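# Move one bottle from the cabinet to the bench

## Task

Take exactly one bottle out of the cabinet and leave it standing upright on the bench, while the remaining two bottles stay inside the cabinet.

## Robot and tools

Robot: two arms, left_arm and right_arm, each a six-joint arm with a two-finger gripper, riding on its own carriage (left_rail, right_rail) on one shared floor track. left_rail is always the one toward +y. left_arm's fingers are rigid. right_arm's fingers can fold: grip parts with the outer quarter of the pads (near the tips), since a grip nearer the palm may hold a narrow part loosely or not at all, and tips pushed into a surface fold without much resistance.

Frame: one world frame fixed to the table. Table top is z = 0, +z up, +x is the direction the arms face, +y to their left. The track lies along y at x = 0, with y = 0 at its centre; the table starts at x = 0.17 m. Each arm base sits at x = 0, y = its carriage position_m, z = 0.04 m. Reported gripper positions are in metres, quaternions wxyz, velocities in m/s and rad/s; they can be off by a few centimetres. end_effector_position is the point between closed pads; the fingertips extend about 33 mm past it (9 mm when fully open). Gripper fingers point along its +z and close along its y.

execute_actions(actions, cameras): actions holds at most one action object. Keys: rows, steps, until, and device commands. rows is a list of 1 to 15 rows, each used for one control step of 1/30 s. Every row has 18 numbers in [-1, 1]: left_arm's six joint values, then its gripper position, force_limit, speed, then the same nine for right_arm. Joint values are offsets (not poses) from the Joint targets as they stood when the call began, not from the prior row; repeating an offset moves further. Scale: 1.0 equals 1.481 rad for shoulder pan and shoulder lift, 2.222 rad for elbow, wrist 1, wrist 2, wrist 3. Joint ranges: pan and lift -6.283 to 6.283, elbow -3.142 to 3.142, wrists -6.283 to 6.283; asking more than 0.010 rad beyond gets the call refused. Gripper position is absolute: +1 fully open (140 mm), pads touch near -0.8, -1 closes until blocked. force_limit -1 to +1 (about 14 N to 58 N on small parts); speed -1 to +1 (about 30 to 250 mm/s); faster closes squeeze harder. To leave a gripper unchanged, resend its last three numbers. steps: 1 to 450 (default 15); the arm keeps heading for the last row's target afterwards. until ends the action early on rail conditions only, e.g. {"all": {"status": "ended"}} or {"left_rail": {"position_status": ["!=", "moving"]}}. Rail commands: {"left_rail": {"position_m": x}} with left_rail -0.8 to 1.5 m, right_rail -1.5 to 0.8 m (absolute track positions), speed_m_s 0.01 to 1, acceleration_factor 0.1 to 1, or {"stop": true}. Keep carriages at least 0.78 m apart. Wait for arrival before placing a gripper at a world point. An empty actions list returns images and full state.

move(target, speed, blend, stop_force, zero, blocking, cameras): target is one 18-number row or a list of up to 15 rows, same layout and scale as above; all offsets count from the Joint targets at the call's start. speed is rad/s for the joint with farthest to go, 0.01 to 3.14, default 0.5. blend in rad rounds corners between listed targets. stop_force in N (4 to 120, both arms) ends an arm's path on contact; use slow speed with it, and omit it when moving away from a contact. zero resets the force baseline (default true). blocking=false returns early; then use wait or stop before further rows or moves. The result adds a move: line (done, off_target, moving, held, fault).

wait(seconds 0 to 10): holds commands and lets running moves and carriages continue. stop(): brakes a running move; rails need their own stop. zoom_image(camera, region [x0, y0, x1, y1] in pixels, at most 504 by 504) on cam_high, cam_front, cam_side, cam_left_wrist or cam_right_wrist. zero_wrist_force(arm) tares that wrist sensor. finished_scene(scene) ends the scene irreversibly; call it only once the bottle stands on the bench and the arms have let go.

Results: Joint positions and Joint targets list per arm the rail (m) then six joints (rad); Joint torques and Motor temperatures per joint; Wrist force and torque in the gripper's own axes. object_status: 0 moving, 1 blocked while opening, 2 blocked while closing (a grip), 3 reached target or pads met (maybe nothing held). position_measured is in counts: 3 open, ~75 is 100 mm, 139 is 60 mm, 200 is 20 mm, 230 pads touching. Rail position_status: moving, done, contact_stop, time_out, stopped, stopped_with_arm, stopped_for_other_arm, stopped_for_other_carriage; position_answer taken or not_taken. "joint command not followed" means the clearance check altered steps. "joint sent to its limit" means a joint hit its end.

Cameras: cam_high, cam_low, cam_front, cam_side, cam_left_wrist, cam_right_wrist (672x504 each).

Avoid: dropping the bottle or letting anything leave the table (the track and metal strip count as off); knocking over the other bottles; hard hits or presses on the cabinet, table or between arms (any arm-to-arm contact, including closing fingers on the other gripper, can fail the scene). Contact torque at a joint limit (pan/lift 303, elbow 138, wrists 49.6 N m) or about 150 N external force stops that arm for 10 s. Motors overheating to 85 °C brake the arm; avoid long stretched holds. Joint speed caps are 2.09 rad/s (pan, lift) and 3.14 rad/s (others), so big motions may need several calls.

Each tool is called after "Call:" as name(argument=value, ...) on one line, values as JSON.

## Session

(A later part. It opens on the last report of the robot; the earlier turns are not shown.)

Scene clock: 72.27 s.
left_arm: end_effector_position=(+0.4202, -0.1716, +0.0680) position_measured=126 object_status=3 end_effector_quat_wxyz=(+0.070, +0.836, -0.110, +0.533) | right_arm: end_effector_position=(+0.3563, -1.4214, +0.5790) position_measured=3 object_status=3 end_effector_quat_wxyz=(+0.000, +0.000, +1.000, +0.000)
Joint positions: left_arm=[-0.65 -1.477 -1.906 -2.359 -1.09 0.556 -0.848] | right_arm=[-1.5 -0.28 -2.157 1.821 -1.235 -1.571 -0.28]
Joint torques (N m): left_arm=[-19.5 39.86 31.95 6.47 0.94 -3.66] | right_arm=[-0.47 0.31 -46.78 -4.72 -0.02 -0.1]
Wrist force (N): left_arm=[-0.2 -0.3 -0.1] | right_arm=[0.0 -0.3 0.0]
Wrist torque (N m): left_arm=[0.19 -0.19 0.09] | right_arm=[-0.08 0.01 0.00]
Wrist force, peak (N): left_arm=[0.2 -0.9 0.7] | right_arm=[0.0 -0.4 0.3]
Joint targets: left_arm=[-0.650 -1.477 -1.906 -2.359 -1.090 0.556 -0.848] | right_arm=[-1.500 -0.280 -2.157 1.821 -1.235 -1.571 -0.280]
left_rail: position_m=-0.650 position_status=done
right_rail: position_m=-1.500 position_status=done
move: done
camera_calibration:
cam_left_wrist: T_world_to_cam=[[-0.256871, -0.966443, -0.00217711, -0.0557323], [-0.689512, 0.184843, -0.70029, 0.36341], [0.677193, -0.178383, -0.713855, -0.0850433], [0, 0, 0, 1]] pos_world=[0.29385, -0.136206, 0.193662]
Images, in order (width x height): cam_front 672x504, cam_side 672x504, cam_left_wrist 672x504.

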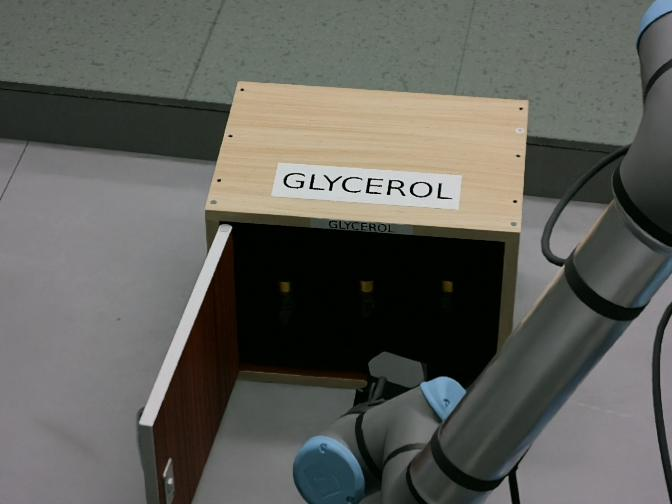

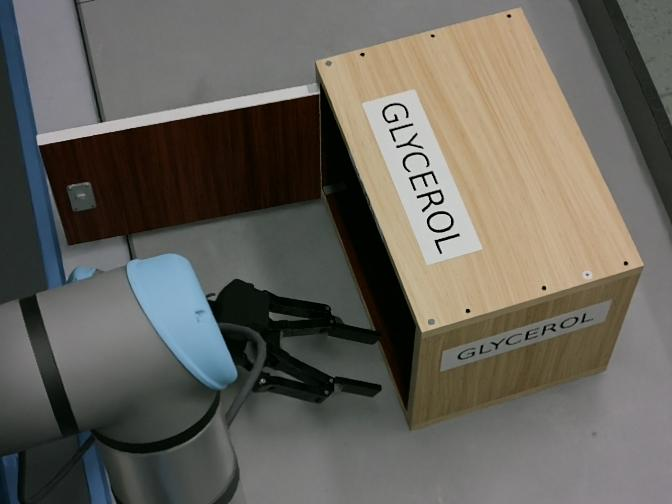

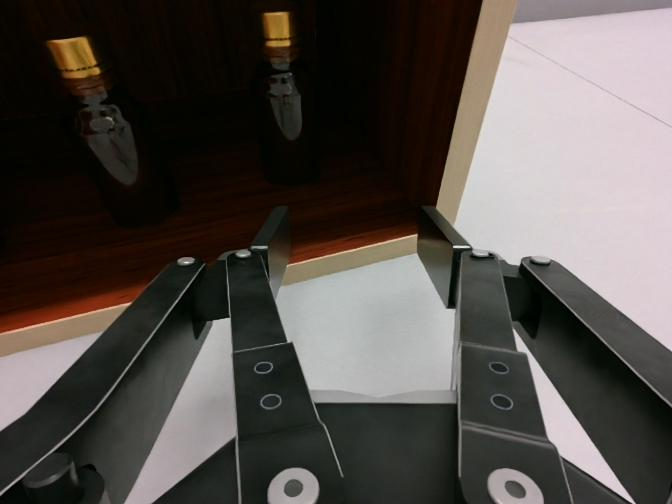

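Call:
zoom_image(camera="cam_left_wrist", region=[200, 0, 480, 280])

Call:
zoom_image(camera="cam_left_wrist", region=[20, 20, 330, 330])

Call:
zoom_image(camera="cam_side", region=[200, 240, 440, 440])

Scaled by 1.800 from the camera's 672x504 image, which has a finer 960x720 frame.

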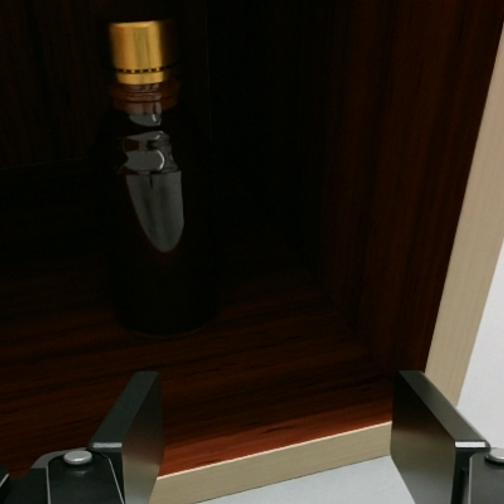

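Scaled by 1.626 from the camera's 672x504 image, which has a finer 960x720 frame.

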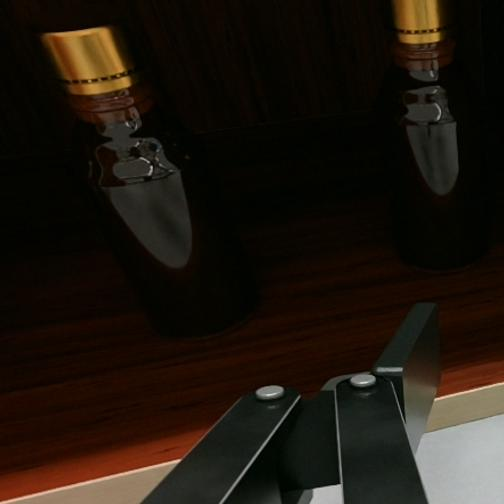

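Scaled by 2.100 from the camera's 672x504 image, which has a finer 960x720 frame.

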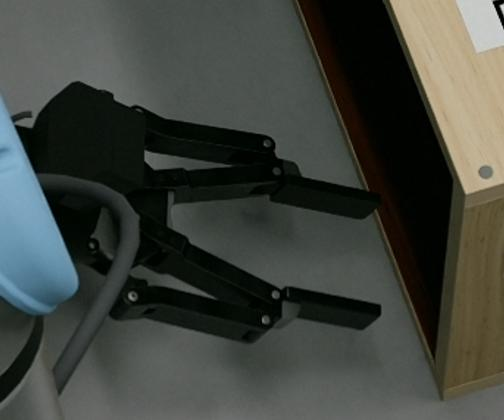

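Call:
move(target=[[-0.08444, -0.03841, 0.00780, 0.10193, -0.02971, -0.09708, 0.03, 0, 0, 0, 0, 0, 0, 0, 0, 1, 1, 1], [-0.16460, -0.08941, 0.02513, 0.21795, -0.04793, -0.20840, 0.03, 0, 0, 0, 0, 0, 0, 0, 0, 1, 1, 1]], speed=0.25, blend=0.03, stop_force=8, cameras=["cam_front", "cam_side", "cam_left_wrist"])

Scene clock: 78.30 s.
left_arm: end_effector_position=(+0.5598, -0.1628, +0.0627) position_measured=126 object_status=3 end_effector_quat_wxyz=(+0.070, +0.836, -0.110, +0.533) | right_arm: end_effector_position=(+0.3563, -1.4214, +0.5790) position_measured=3 object_status=3 end_effector_quat_wxyz=(+0.000, +0.000, +1.000, +0.000)
Joint positions: left_arm=[-0.65 -1.721 -2.039 -2.303 -0.605 0.45 -1.311] | right_arm=[-1.5 -0.28 -2.157 1.821 -1.235 -1.571 -0.28]
Joint torques (N m): left_arm=[-22.47 49.96 30.63 8.24 -7.7 -2.97] | right_arm=[-3.08 -0.48 -46.5 -4.57 0.1 -0.7]
Wrist force (N): left_arm=[-0.2 -0.1 -0.2] | right_arm=[-0.1 -0.2 0.2]
Wrist torque (N m): left_arm=[0.24 -0.19 0.09] | right_arm=[-0.03 0.02 0.00]
Wrist force, peak (N): left_arm=[-0.5 0.0 -1.1] | right_arm=[0.3 -0.4 0.1]
Joint targets: left_arm=[-0.650 -1.721 -2.039 -2.303 -0.605 0.450 -1.311] | right_arm=[-1.500 -0.280 -2.157 1.821 -1.235 -1.571 -0.280]
left_rail: position_m=-0.650 position_status=done
right_rail: position_m=-1.500 position_status=done
move: done
camera_calibration:
cam_left_wrist: T_world_to_cam=[[-0.255792, -0.96673, -0.00188896, -0.0121336], [-0.689932, 0.183921, -0.700119, 0.454473], [0.677173, -0.177782, -0.714024, -0.181643], [0, 0, 0, 1]] pos_world=[0.433456, -0.12761, 0.188464]
Images, in order (width x height): cam_front 672x504, cam_side 672x504, cam_left_wrist 672x504.

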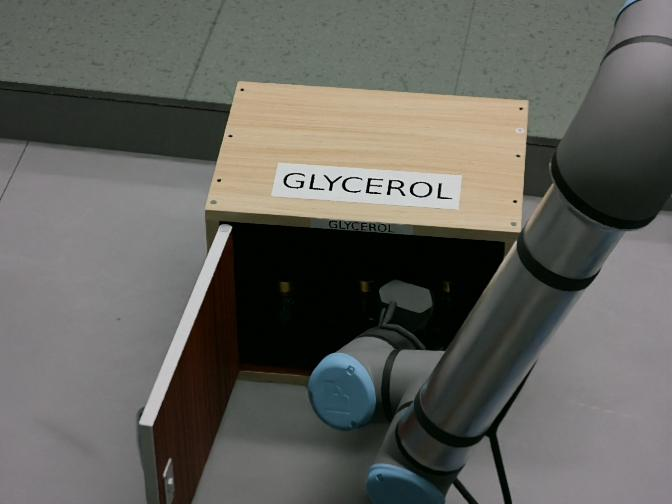

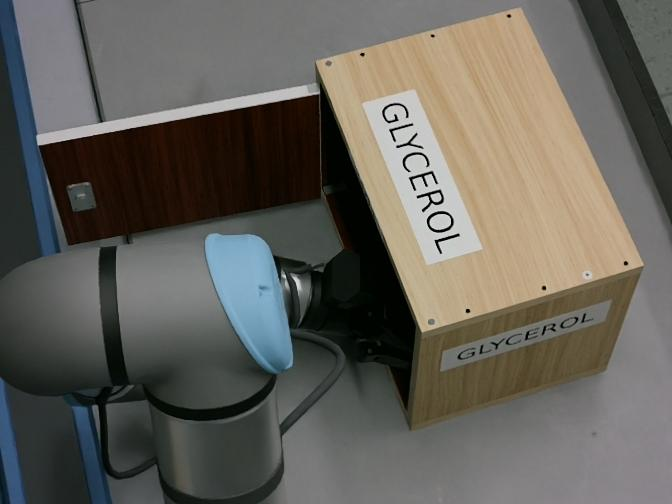

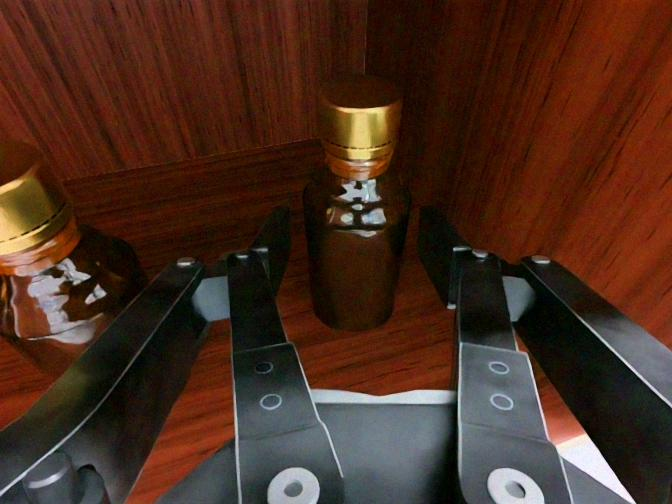

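Call:
execute_actions(actions=[{"rows": [[0,0,0,0,0,0,-1,0,-1,0,0,0,0,0,0,1,1,1]], "steps": 60}], cameras=["cam_left_wrist"])

Scene clock: 80.97 s.
left_arm: end_effector_position=(+0.5598, -0.1628, +0.0628) position_measured=163 object_status=2 end_effector_quat_wxyz=(+0.070, +0.836, -0.110, +0.533) | right_arm: end_effector_position=(+0.3563, -1.4214, +0.5790) position_measured=3 object_status=3 end_effector_quat_wxyz=(+0.000, +0.000, +1.000, +0.000)
Joint positions: left_arm=[-0.65 -1.721 -2.039 -2.303 -0.605 0.45 -1.311] | right_arm=[-1.5 -0.28 -2.157 1.821 -1.235 -1.571 -0.28]
Joint torques (N m): left_arm=[-22.06 50.23 14.02 2.84 -2.47 -2.85] | right_arm=[-1.24 -2.23 -45.69 -4.76 0.29 -0.39]
Wrist force (N): left_arm=[3.6 -0.3 -9.2] | right_arm=[0.1 -0.3 0.0]
Wrist torque (N m): left_arm=[0.36 -0.24 0.16] | right_arm=[-0.07 -0.03 0.00]
Wrist force, peak (N): left_arm=[3.9 -0.6 -9.7] | right_arm=[0.1 -0.5 0.0]
Joint targets: left_arm=[-0.650 -1.721 -2.039 -2.303 -0.605 0.450 -1.311] | right_arm=[-1.500 -0.280 -2.157 1.821 -1.235 -1.571 -0.280]
left_rail: position_m=-0.650 position_status=done
right_rail: position_m=-1.500 position_status=done
camera_calibration:
cam_left_wrist: T_world_to_cam=[[-0.255858, -0.966712, -0.00195629, -0.0120899], [-0.689908, 0.184014, -0.700118, 0.454473], [0.677173, -0.177781, -0.714024, -0.181643], [0, 0, 0, 1]] pos_world=[0.433455, -0.127609, 0.188464]
Images, in order (width x height): cam_left_wrist 672x504.

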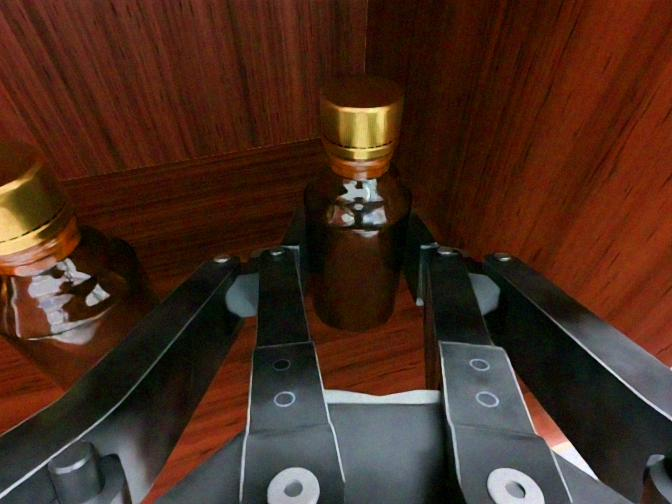

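Call:
move(target=[0, 0.03677, 0.00129, -0.0258, 0, 0, -1, 0, -1, 0, 0, 0, 0, 0, 0, 1, 1, 1], speed=0.08, cameras=["cam_left_wrist"])

Scene clock: 84.03 s.
left_arm: end_effector_position=(+0.5598, -0.1628, +0.0896) position_measured=163 object_status=2 end_effector_quat_wxyz=(+0.070, +0.836, -0.110, +0.533) | right_arm: end_effector_position=(+0.3563, -1.4214, +0.5790) position_measured=3 object_status=3 end_effector_quat_wxyz=(+0.000, +0.000, +1.000, +0.000)
Joint positions: left_arm=[-0.65 -1.721 -1.984 -2.301 -0.663 0.45 -1.311] | right_arm=[-1.5 -0.28 -2.157 1.821 -1.235 -1.571 -0.28]
Joint torques (N m): left_arm=[-19.54 70.69 34.41 0.59 -8.73 -3.01] | right_arm=[-2.2 -0.64 -46.61 -4.69 0.13 -0.64]
Wrist force (N): left_arm=[-2.4 -0.2 1.0] | right_arm=[-0.1 -0.1 0.2]
Wrist torque (N m): left_arm=[0.22 -0.25 0.09] | right_arm=[-0.03 0.01 0.00]
Wrist force, peak (N): left_arm=[4.2 -0.6 -9.8] | right_arm=[-0.1 -0.5 0.0]
Joint targets: left_arm=[-0.650 -1.721 -1.984 -2.301 -0.663 0.450 -1.311] | right_arm=[-1.500 -0.280 -2.157 1.821 -1.235 -1.571 -0.280]
left_rail: position_m=-0.650 position_status=done
right_rail: position_m=-1.500 position_status=done
move: done
camera_calibration:
cam_left_wrist: T_world_to_cam=[[-0.255792, -0.96673, -0.00188896, -0.012083], [-0.689932, 0.183921, -0.700119, 0.473236], [0.677173, -0.177782, -0.714024, -0.162507], [0, 0, 0, 1]] pos_world=[0.433456, -0.12761, 0.215264]
Images, in order (width x height): cam_left_wrist 672x504.

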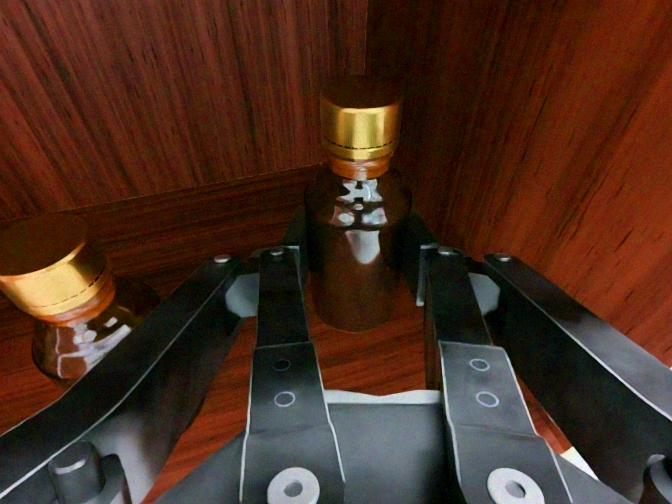

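Call:
move(target=[[0.11633, 0.06566, -0.02068, -0.16051, 0.0295, 0.15496, -1, 0, -1, 0, 0, 0, 0, 0, 0, 1, 1, 1], [0.24113, 0.10346, -0.02637, -0.28289, 0.08062, 0.27698, -1, 0, -1, 0, 0, 0, 0, 0, 0, 1, 1, 1], [0.24113, 0.05452, -0.03143, -0.24521, 0.08062, 0.27698, -1, 0, -1, 0, 0, 0, 0, 0, 0, 1, 1, 1]], speed=[0.3, 0.3, 0.12], blend=[0.03, 0.02, 0], stop_force=14, cameras=["cam_front", "cam_side", "cam_left_wrist"])

Scene clock: 90.37 s.
left_arm: end_effector_position=(+0.3597, -0.1762, +0.0550) position_measured=163 object_status=2 end_effector_quat_wxyz=(+0.070, +0.836, -0.110, +0.533) | right_arm: end_effector_position=(+0.3563, -1.4214, +0.5790) position_measured=3 object_status=3 end_effector_quat_wxyz=(+0.000, +0.000, +1.000, +0.000)
Joint positions: left_arm=[-0.65 -1.363 -1.904 -2.37 -1.208 0.629 -0.696] | right_arm=[-1.5 -0.28 -2.157 1.821 -1.235 -1.571 -0.28]
Joint torques (N m): left_arm=[16.55 39.02 13.71 6 0.59 2.65] | right_arm=[-1.07 -2.31 -46.68 -4.56 0.14 -0.8]
Wrist force (N): left_arm=[-2.8 -0.2 1.3] | right_arm=[0.0 -0.3 0.1]
Wrist torque (N m): left_arm=[0.22 -0.14 -0.27] | right_arm=[-0.06 0.00 0.00]
Wrist force, peak (N): left_arm=[-3.4 -0.3 1.4] | right_arm=[0.1 -0.4 0.4]
Joint targets: left_arm=[-0.650 -1.363 -1.904 -2.370 -1.208 0.629 -0.696] | right_arm=[-1.500 -0.280 -2.157 1.821 -1.235 -1.571 -0.280]
left_rail: position_m=-0.650 position_status=done
right_rail: position_m=-1.500 position_status=done
move: done
camera_calibration:
cam_left_wrist: T_world_to_cam=[[-0.255363, -0.966842, -0.00251016, -0.0764116], [-0.689803, 0.184009, -0.700224, 0.313371], [0.677467, -0.17708, -0.713919, -0.0540359], [0, 0, 0, 1]] pos_world=[0.233259, -0.14111, 0.18066]
Images, in order (width x height): cam_front 672x504, cam_side 672x504, cam_left_wrist 672x504.

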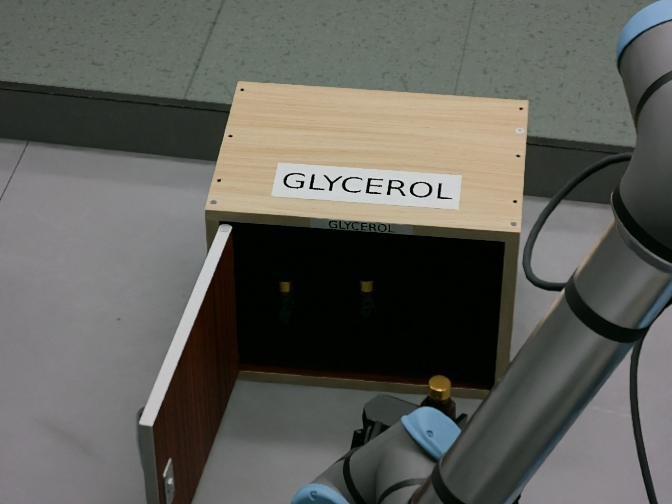

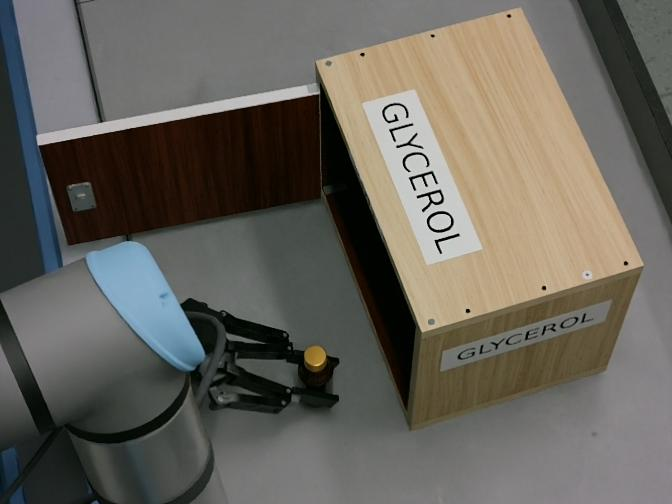

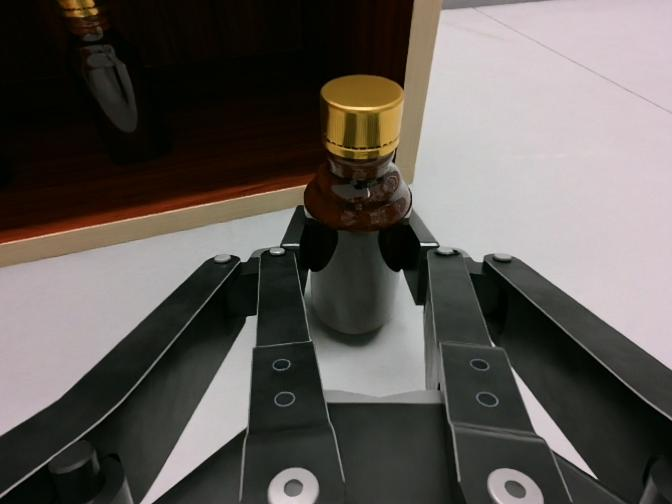

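Call:
move(target=[0, -0.02465, -0.0017, 0.01814, 0, 0, -1, 0, -1, 0, 0, 0, 0, 0, 0, 1, 1, 1], speed=0.03, stop_force=4, cameras=["cam_side", "cam_left_wrist"])

Scene clock: 93.20 s.
left_arm: end_effector_position=(+0.3597, -0.1762, +0.0443) position_measured=163 object_status=2 end_effector_quat_wxyz=(+0.070, +0.836, -0.110, +0.533) | right_arm: end_effector_position=(+0.3563, -1.4214, +0.5790) position_measured=3 object_status=3 end_effector_quat_wxyz=(+0.000, +0.000, +1.000, +0.000)
Joint positions: left_arm=[-0.65 -1.363 -1.926 -2.373 -1.182 0.629 -0.696] | right_arm=[-1.5 -0.28 -2.157 1.821 -1.235 -1.571 -0.28]
Joint torques (N m): left_arm=[4.86 63.93 30.94 -1.18 -0.02 2.11] | right_arm=[-0.53 -2.78 -45.96 -4.76 0.14 -0.51]
Wrist force (N): left_arm=[-2.3 2.1 -0.8] | right_arm=[0.1 0.0 0.1]
Wrist torque (N m): left_arm=[0.65 0.18 -0.26] | right_arm=[0.00 -0.02 0.00]
Wrist force, peak (N): left_arm=[34.9 9.6 -19.9] | right_arm=[0.0 -0.4 0.2]
Joint targets: left_arm=[-0.650 -1.363 -1.926 -2.373 -1.182 0.629 -0.696] | right_arm=[-1.500 -0.280 -2.157 1.821 -1.235 -1.571 -0.280]
left_rail: position_m=-0.650 position_status=done
right_rail: position_m=-1.500 position_status=done
move: contact (left_arm); left_arm: the wrist 1 is farthest, 0.015 rad from its target
camera_calibration:
cam_left_wrist: T_world_to_cam=[[-0.255363, -0.966842, -0.00251016, -0.0763418], [-0.689803, 0.184009, -0.700224, 0.30586], [0.677467, -0.17708, -0.713919, -0.0616571], [0, 0, 0, 1]] pos_world=[0.233259, -0.14101, 0.16996]
Images, in order (width x height): cam_side 672x504, cam_left_wrist 672x504.

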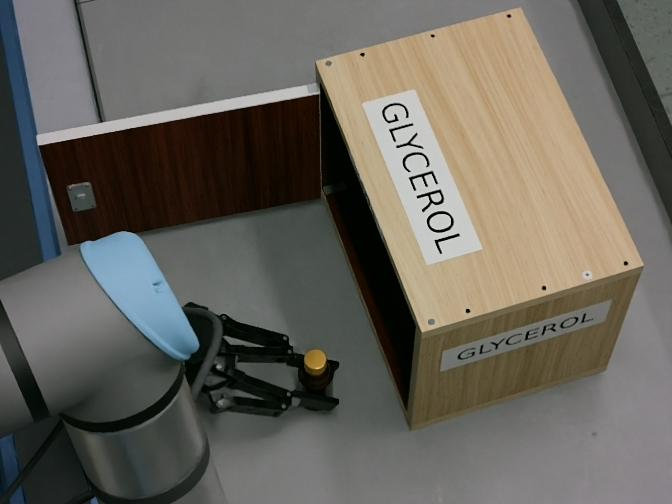

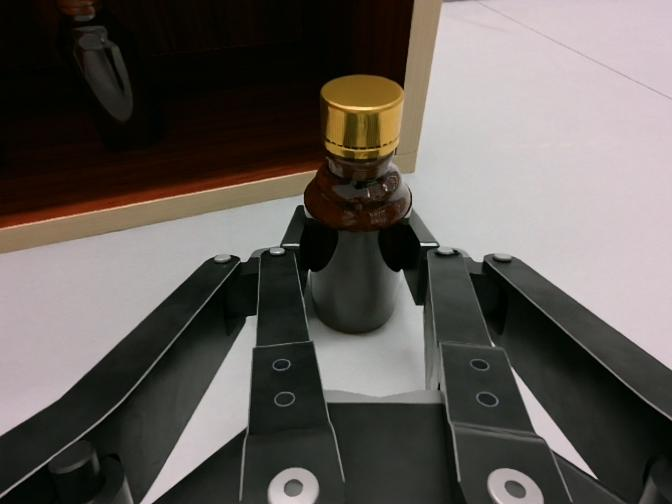

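Call:
execute_actions(actions=[{"rows": [[0,0,0,0,0,0,0.03,0,-1,0,0,0,0,0,0,1,1,1]], "steps": 40}], cameras=["cam_left_wrist"])

Scene clock: 95.17 s.
left_arm: end_effector_position=(+0.3596, -0.1762, +0.0443) position_measured=126 object_status=3 end_effector_quat_wxyz=(+0.070, +0.836, -0.110, +0.533) | right_arm: end_effector_position=(+0.3563, -1.4214, +0.5790) position_measured=3 object_status=3 end_effector_quat_wxyz=(+0.000, +0.000, +1.000, +0.000)
Joint positions: left_arm=[-0.65 -1.363 -1.926 -2.373 -1.182 0.629 -0.696] | right_arm=[-1.5 -0.28 -2.157 1.821 -1.235 -1.571 -0.28]
Joint torques (N m): left_arm=[-6.84 61.44 26.68 0.35 -0.1 0.85] | right_arm=[-0.66 -0.61 -46.02 -4.91 -0.11 -0.8]
Wrist force (N): left_arm=[-2.2 1.7 -1.6] | right_arm=[0.0 -0.4 0.0]
Wrist torque (N m): left_arm=[0.66 0.27 -0.27] | right_arm=[-0.08 -0.01 0.00]
Wrist force, peak (N): left_arm=[-4.1 1.7 -0.2] | right_arm=[0.0 -0.4 -0.2]
Joint targets: left_arm=[-0.650 -1.363 -1.926 -2.373 -1.182 0.629 -0.696] | right_arm=[-1.500 -0.280 -2.157 1.821 -1.235 -1.571 -0.280]
left_rail: position_m=-0.650 position_status=done
right_rail: position_m=-1.500 position_status=done
camera_calibration:
cam_left_wrist: T_world_to_cam=[[-0.255363, -0.966842, -0.00251016, -0.0763418], [-0.689803, 0.184009, -0.700224, 0.30586], [0.677467, -0.17708, -0.713919, -0.0616571], [0, 0, 0, 1]] pos_world=[0.233259, -0.14101, 0.16996]
Images, in order (width x height): cam_left_wrist 672x504.

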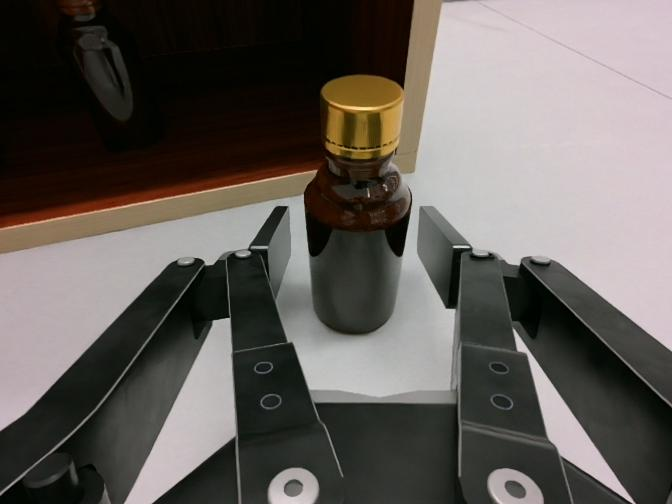

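Call:
move(target=[0.09677, 0.04671, 0.03389, -0.11951, 0.04797, 0.06971, 0.03, 0, -1, 0, 0, 0, 0, 0, 0, 1, 1, 1], speed=0.25, cameras=["cam_high", "cam_low", "cam_front", "cam_side", "cam_left_wrist"])

Scene clock: 97.57 s.
left_arm: end_effector_position=(+0.2724, -0.1527, +0.0865) position_measured=126 object_status=3 end_effector_quat_wxyz=(+0.070, +0.836, -0.110, +0.533) | right_arm: end_effector_position=(+0.3563, -1.4214, +0.5790) position_measured=3 object_status=3 end_effector_quat_wxyz=(+0.000, +0.000, +1.000, +0.000)
Joint positions: left_arm=[-0.65 -1.22 -1.857 -2.297 -1.448 0.736 -0.541] | right_arm=[-1.5 -0.28 -2.157 1.821 -1.235 -1.571 -0.28]
Joint torques (N m): left_arm=[14.7 60.27 35.33 -2 1.46 3.07] | right_arm=[-0.93 -1.83 -46.62 -4.59 0.17 -0.87]
Wrist force (N): left_arm=[-2.0 1.7 -1.4] | right_arm=[0.2 -0.3 0.0]
Wrist torque (N m): left_arm=[0.64 0.24 -0.28] | right_arm=[-0.07 -0.04 0.00]
Wrist force, peak (N): left_arm=[-2.1 1.9 -2.3] | right_arm=[0.1 -0.4 -0.2]
Joint targets: left_arm=[-0.650 -1.220 -1.857 -2.297 -1.448 0.736 -0.541] | right_arm=[-1.500 -0.280 -2.157 1.821 -1.235 -1.571 -0.280]
left_rail: position_m=-0.650 position_status=done
right_rail: position_m=-1.500 position_status=done
move: done
camera_calibration:
cam_left_wrist: T_world_to_cam=[[-0.256356, -0.96658, -0.00220352, -0.0756005], [-0.689311, 0.184416, -0.7006, 0.27083], [0.677592, -0.178084, -0.713551, 0.0315107], [0, 0, 0, 1]] pos_world=[0.145954, -0.117408, 0.212062]
Images, in order (width x height): cam_high 672x504, cam_low 672x504, cam_front 672x504, cam_side 672x504, cam_left_wrist 672x504.

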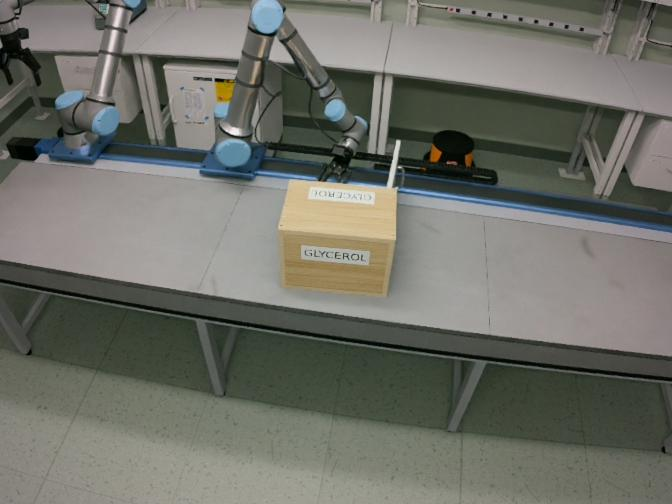

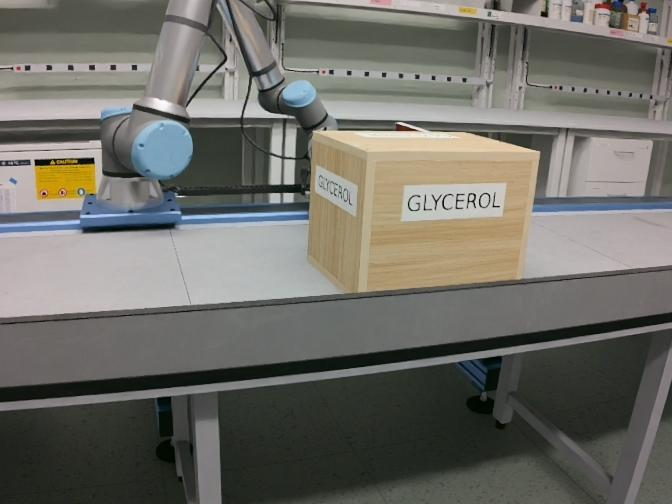

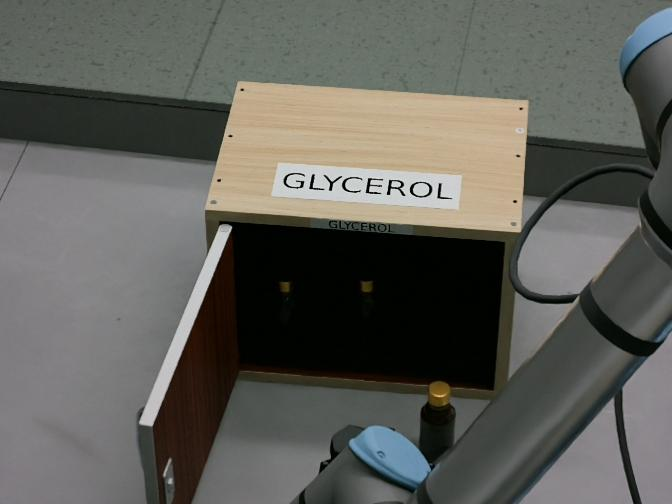

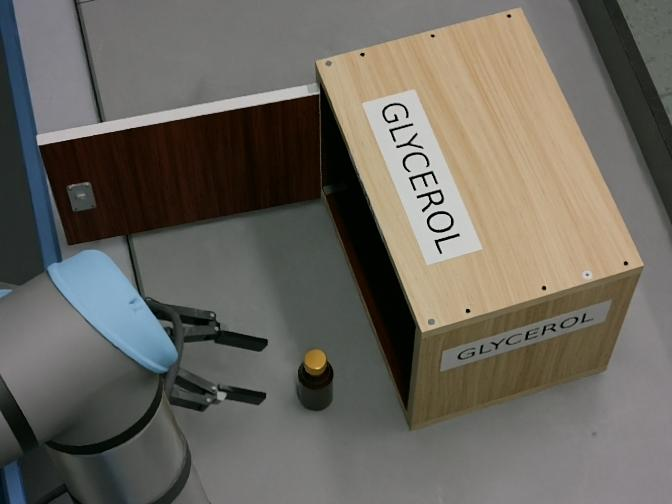

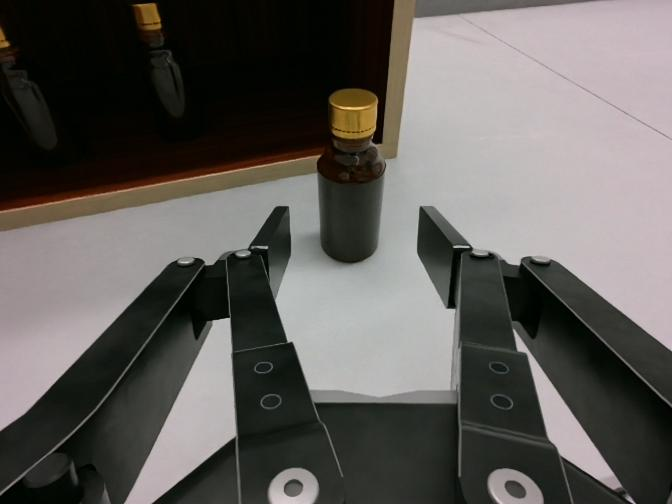

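Call:
finished_scene(scene=1)

The scene is finished: the task was done.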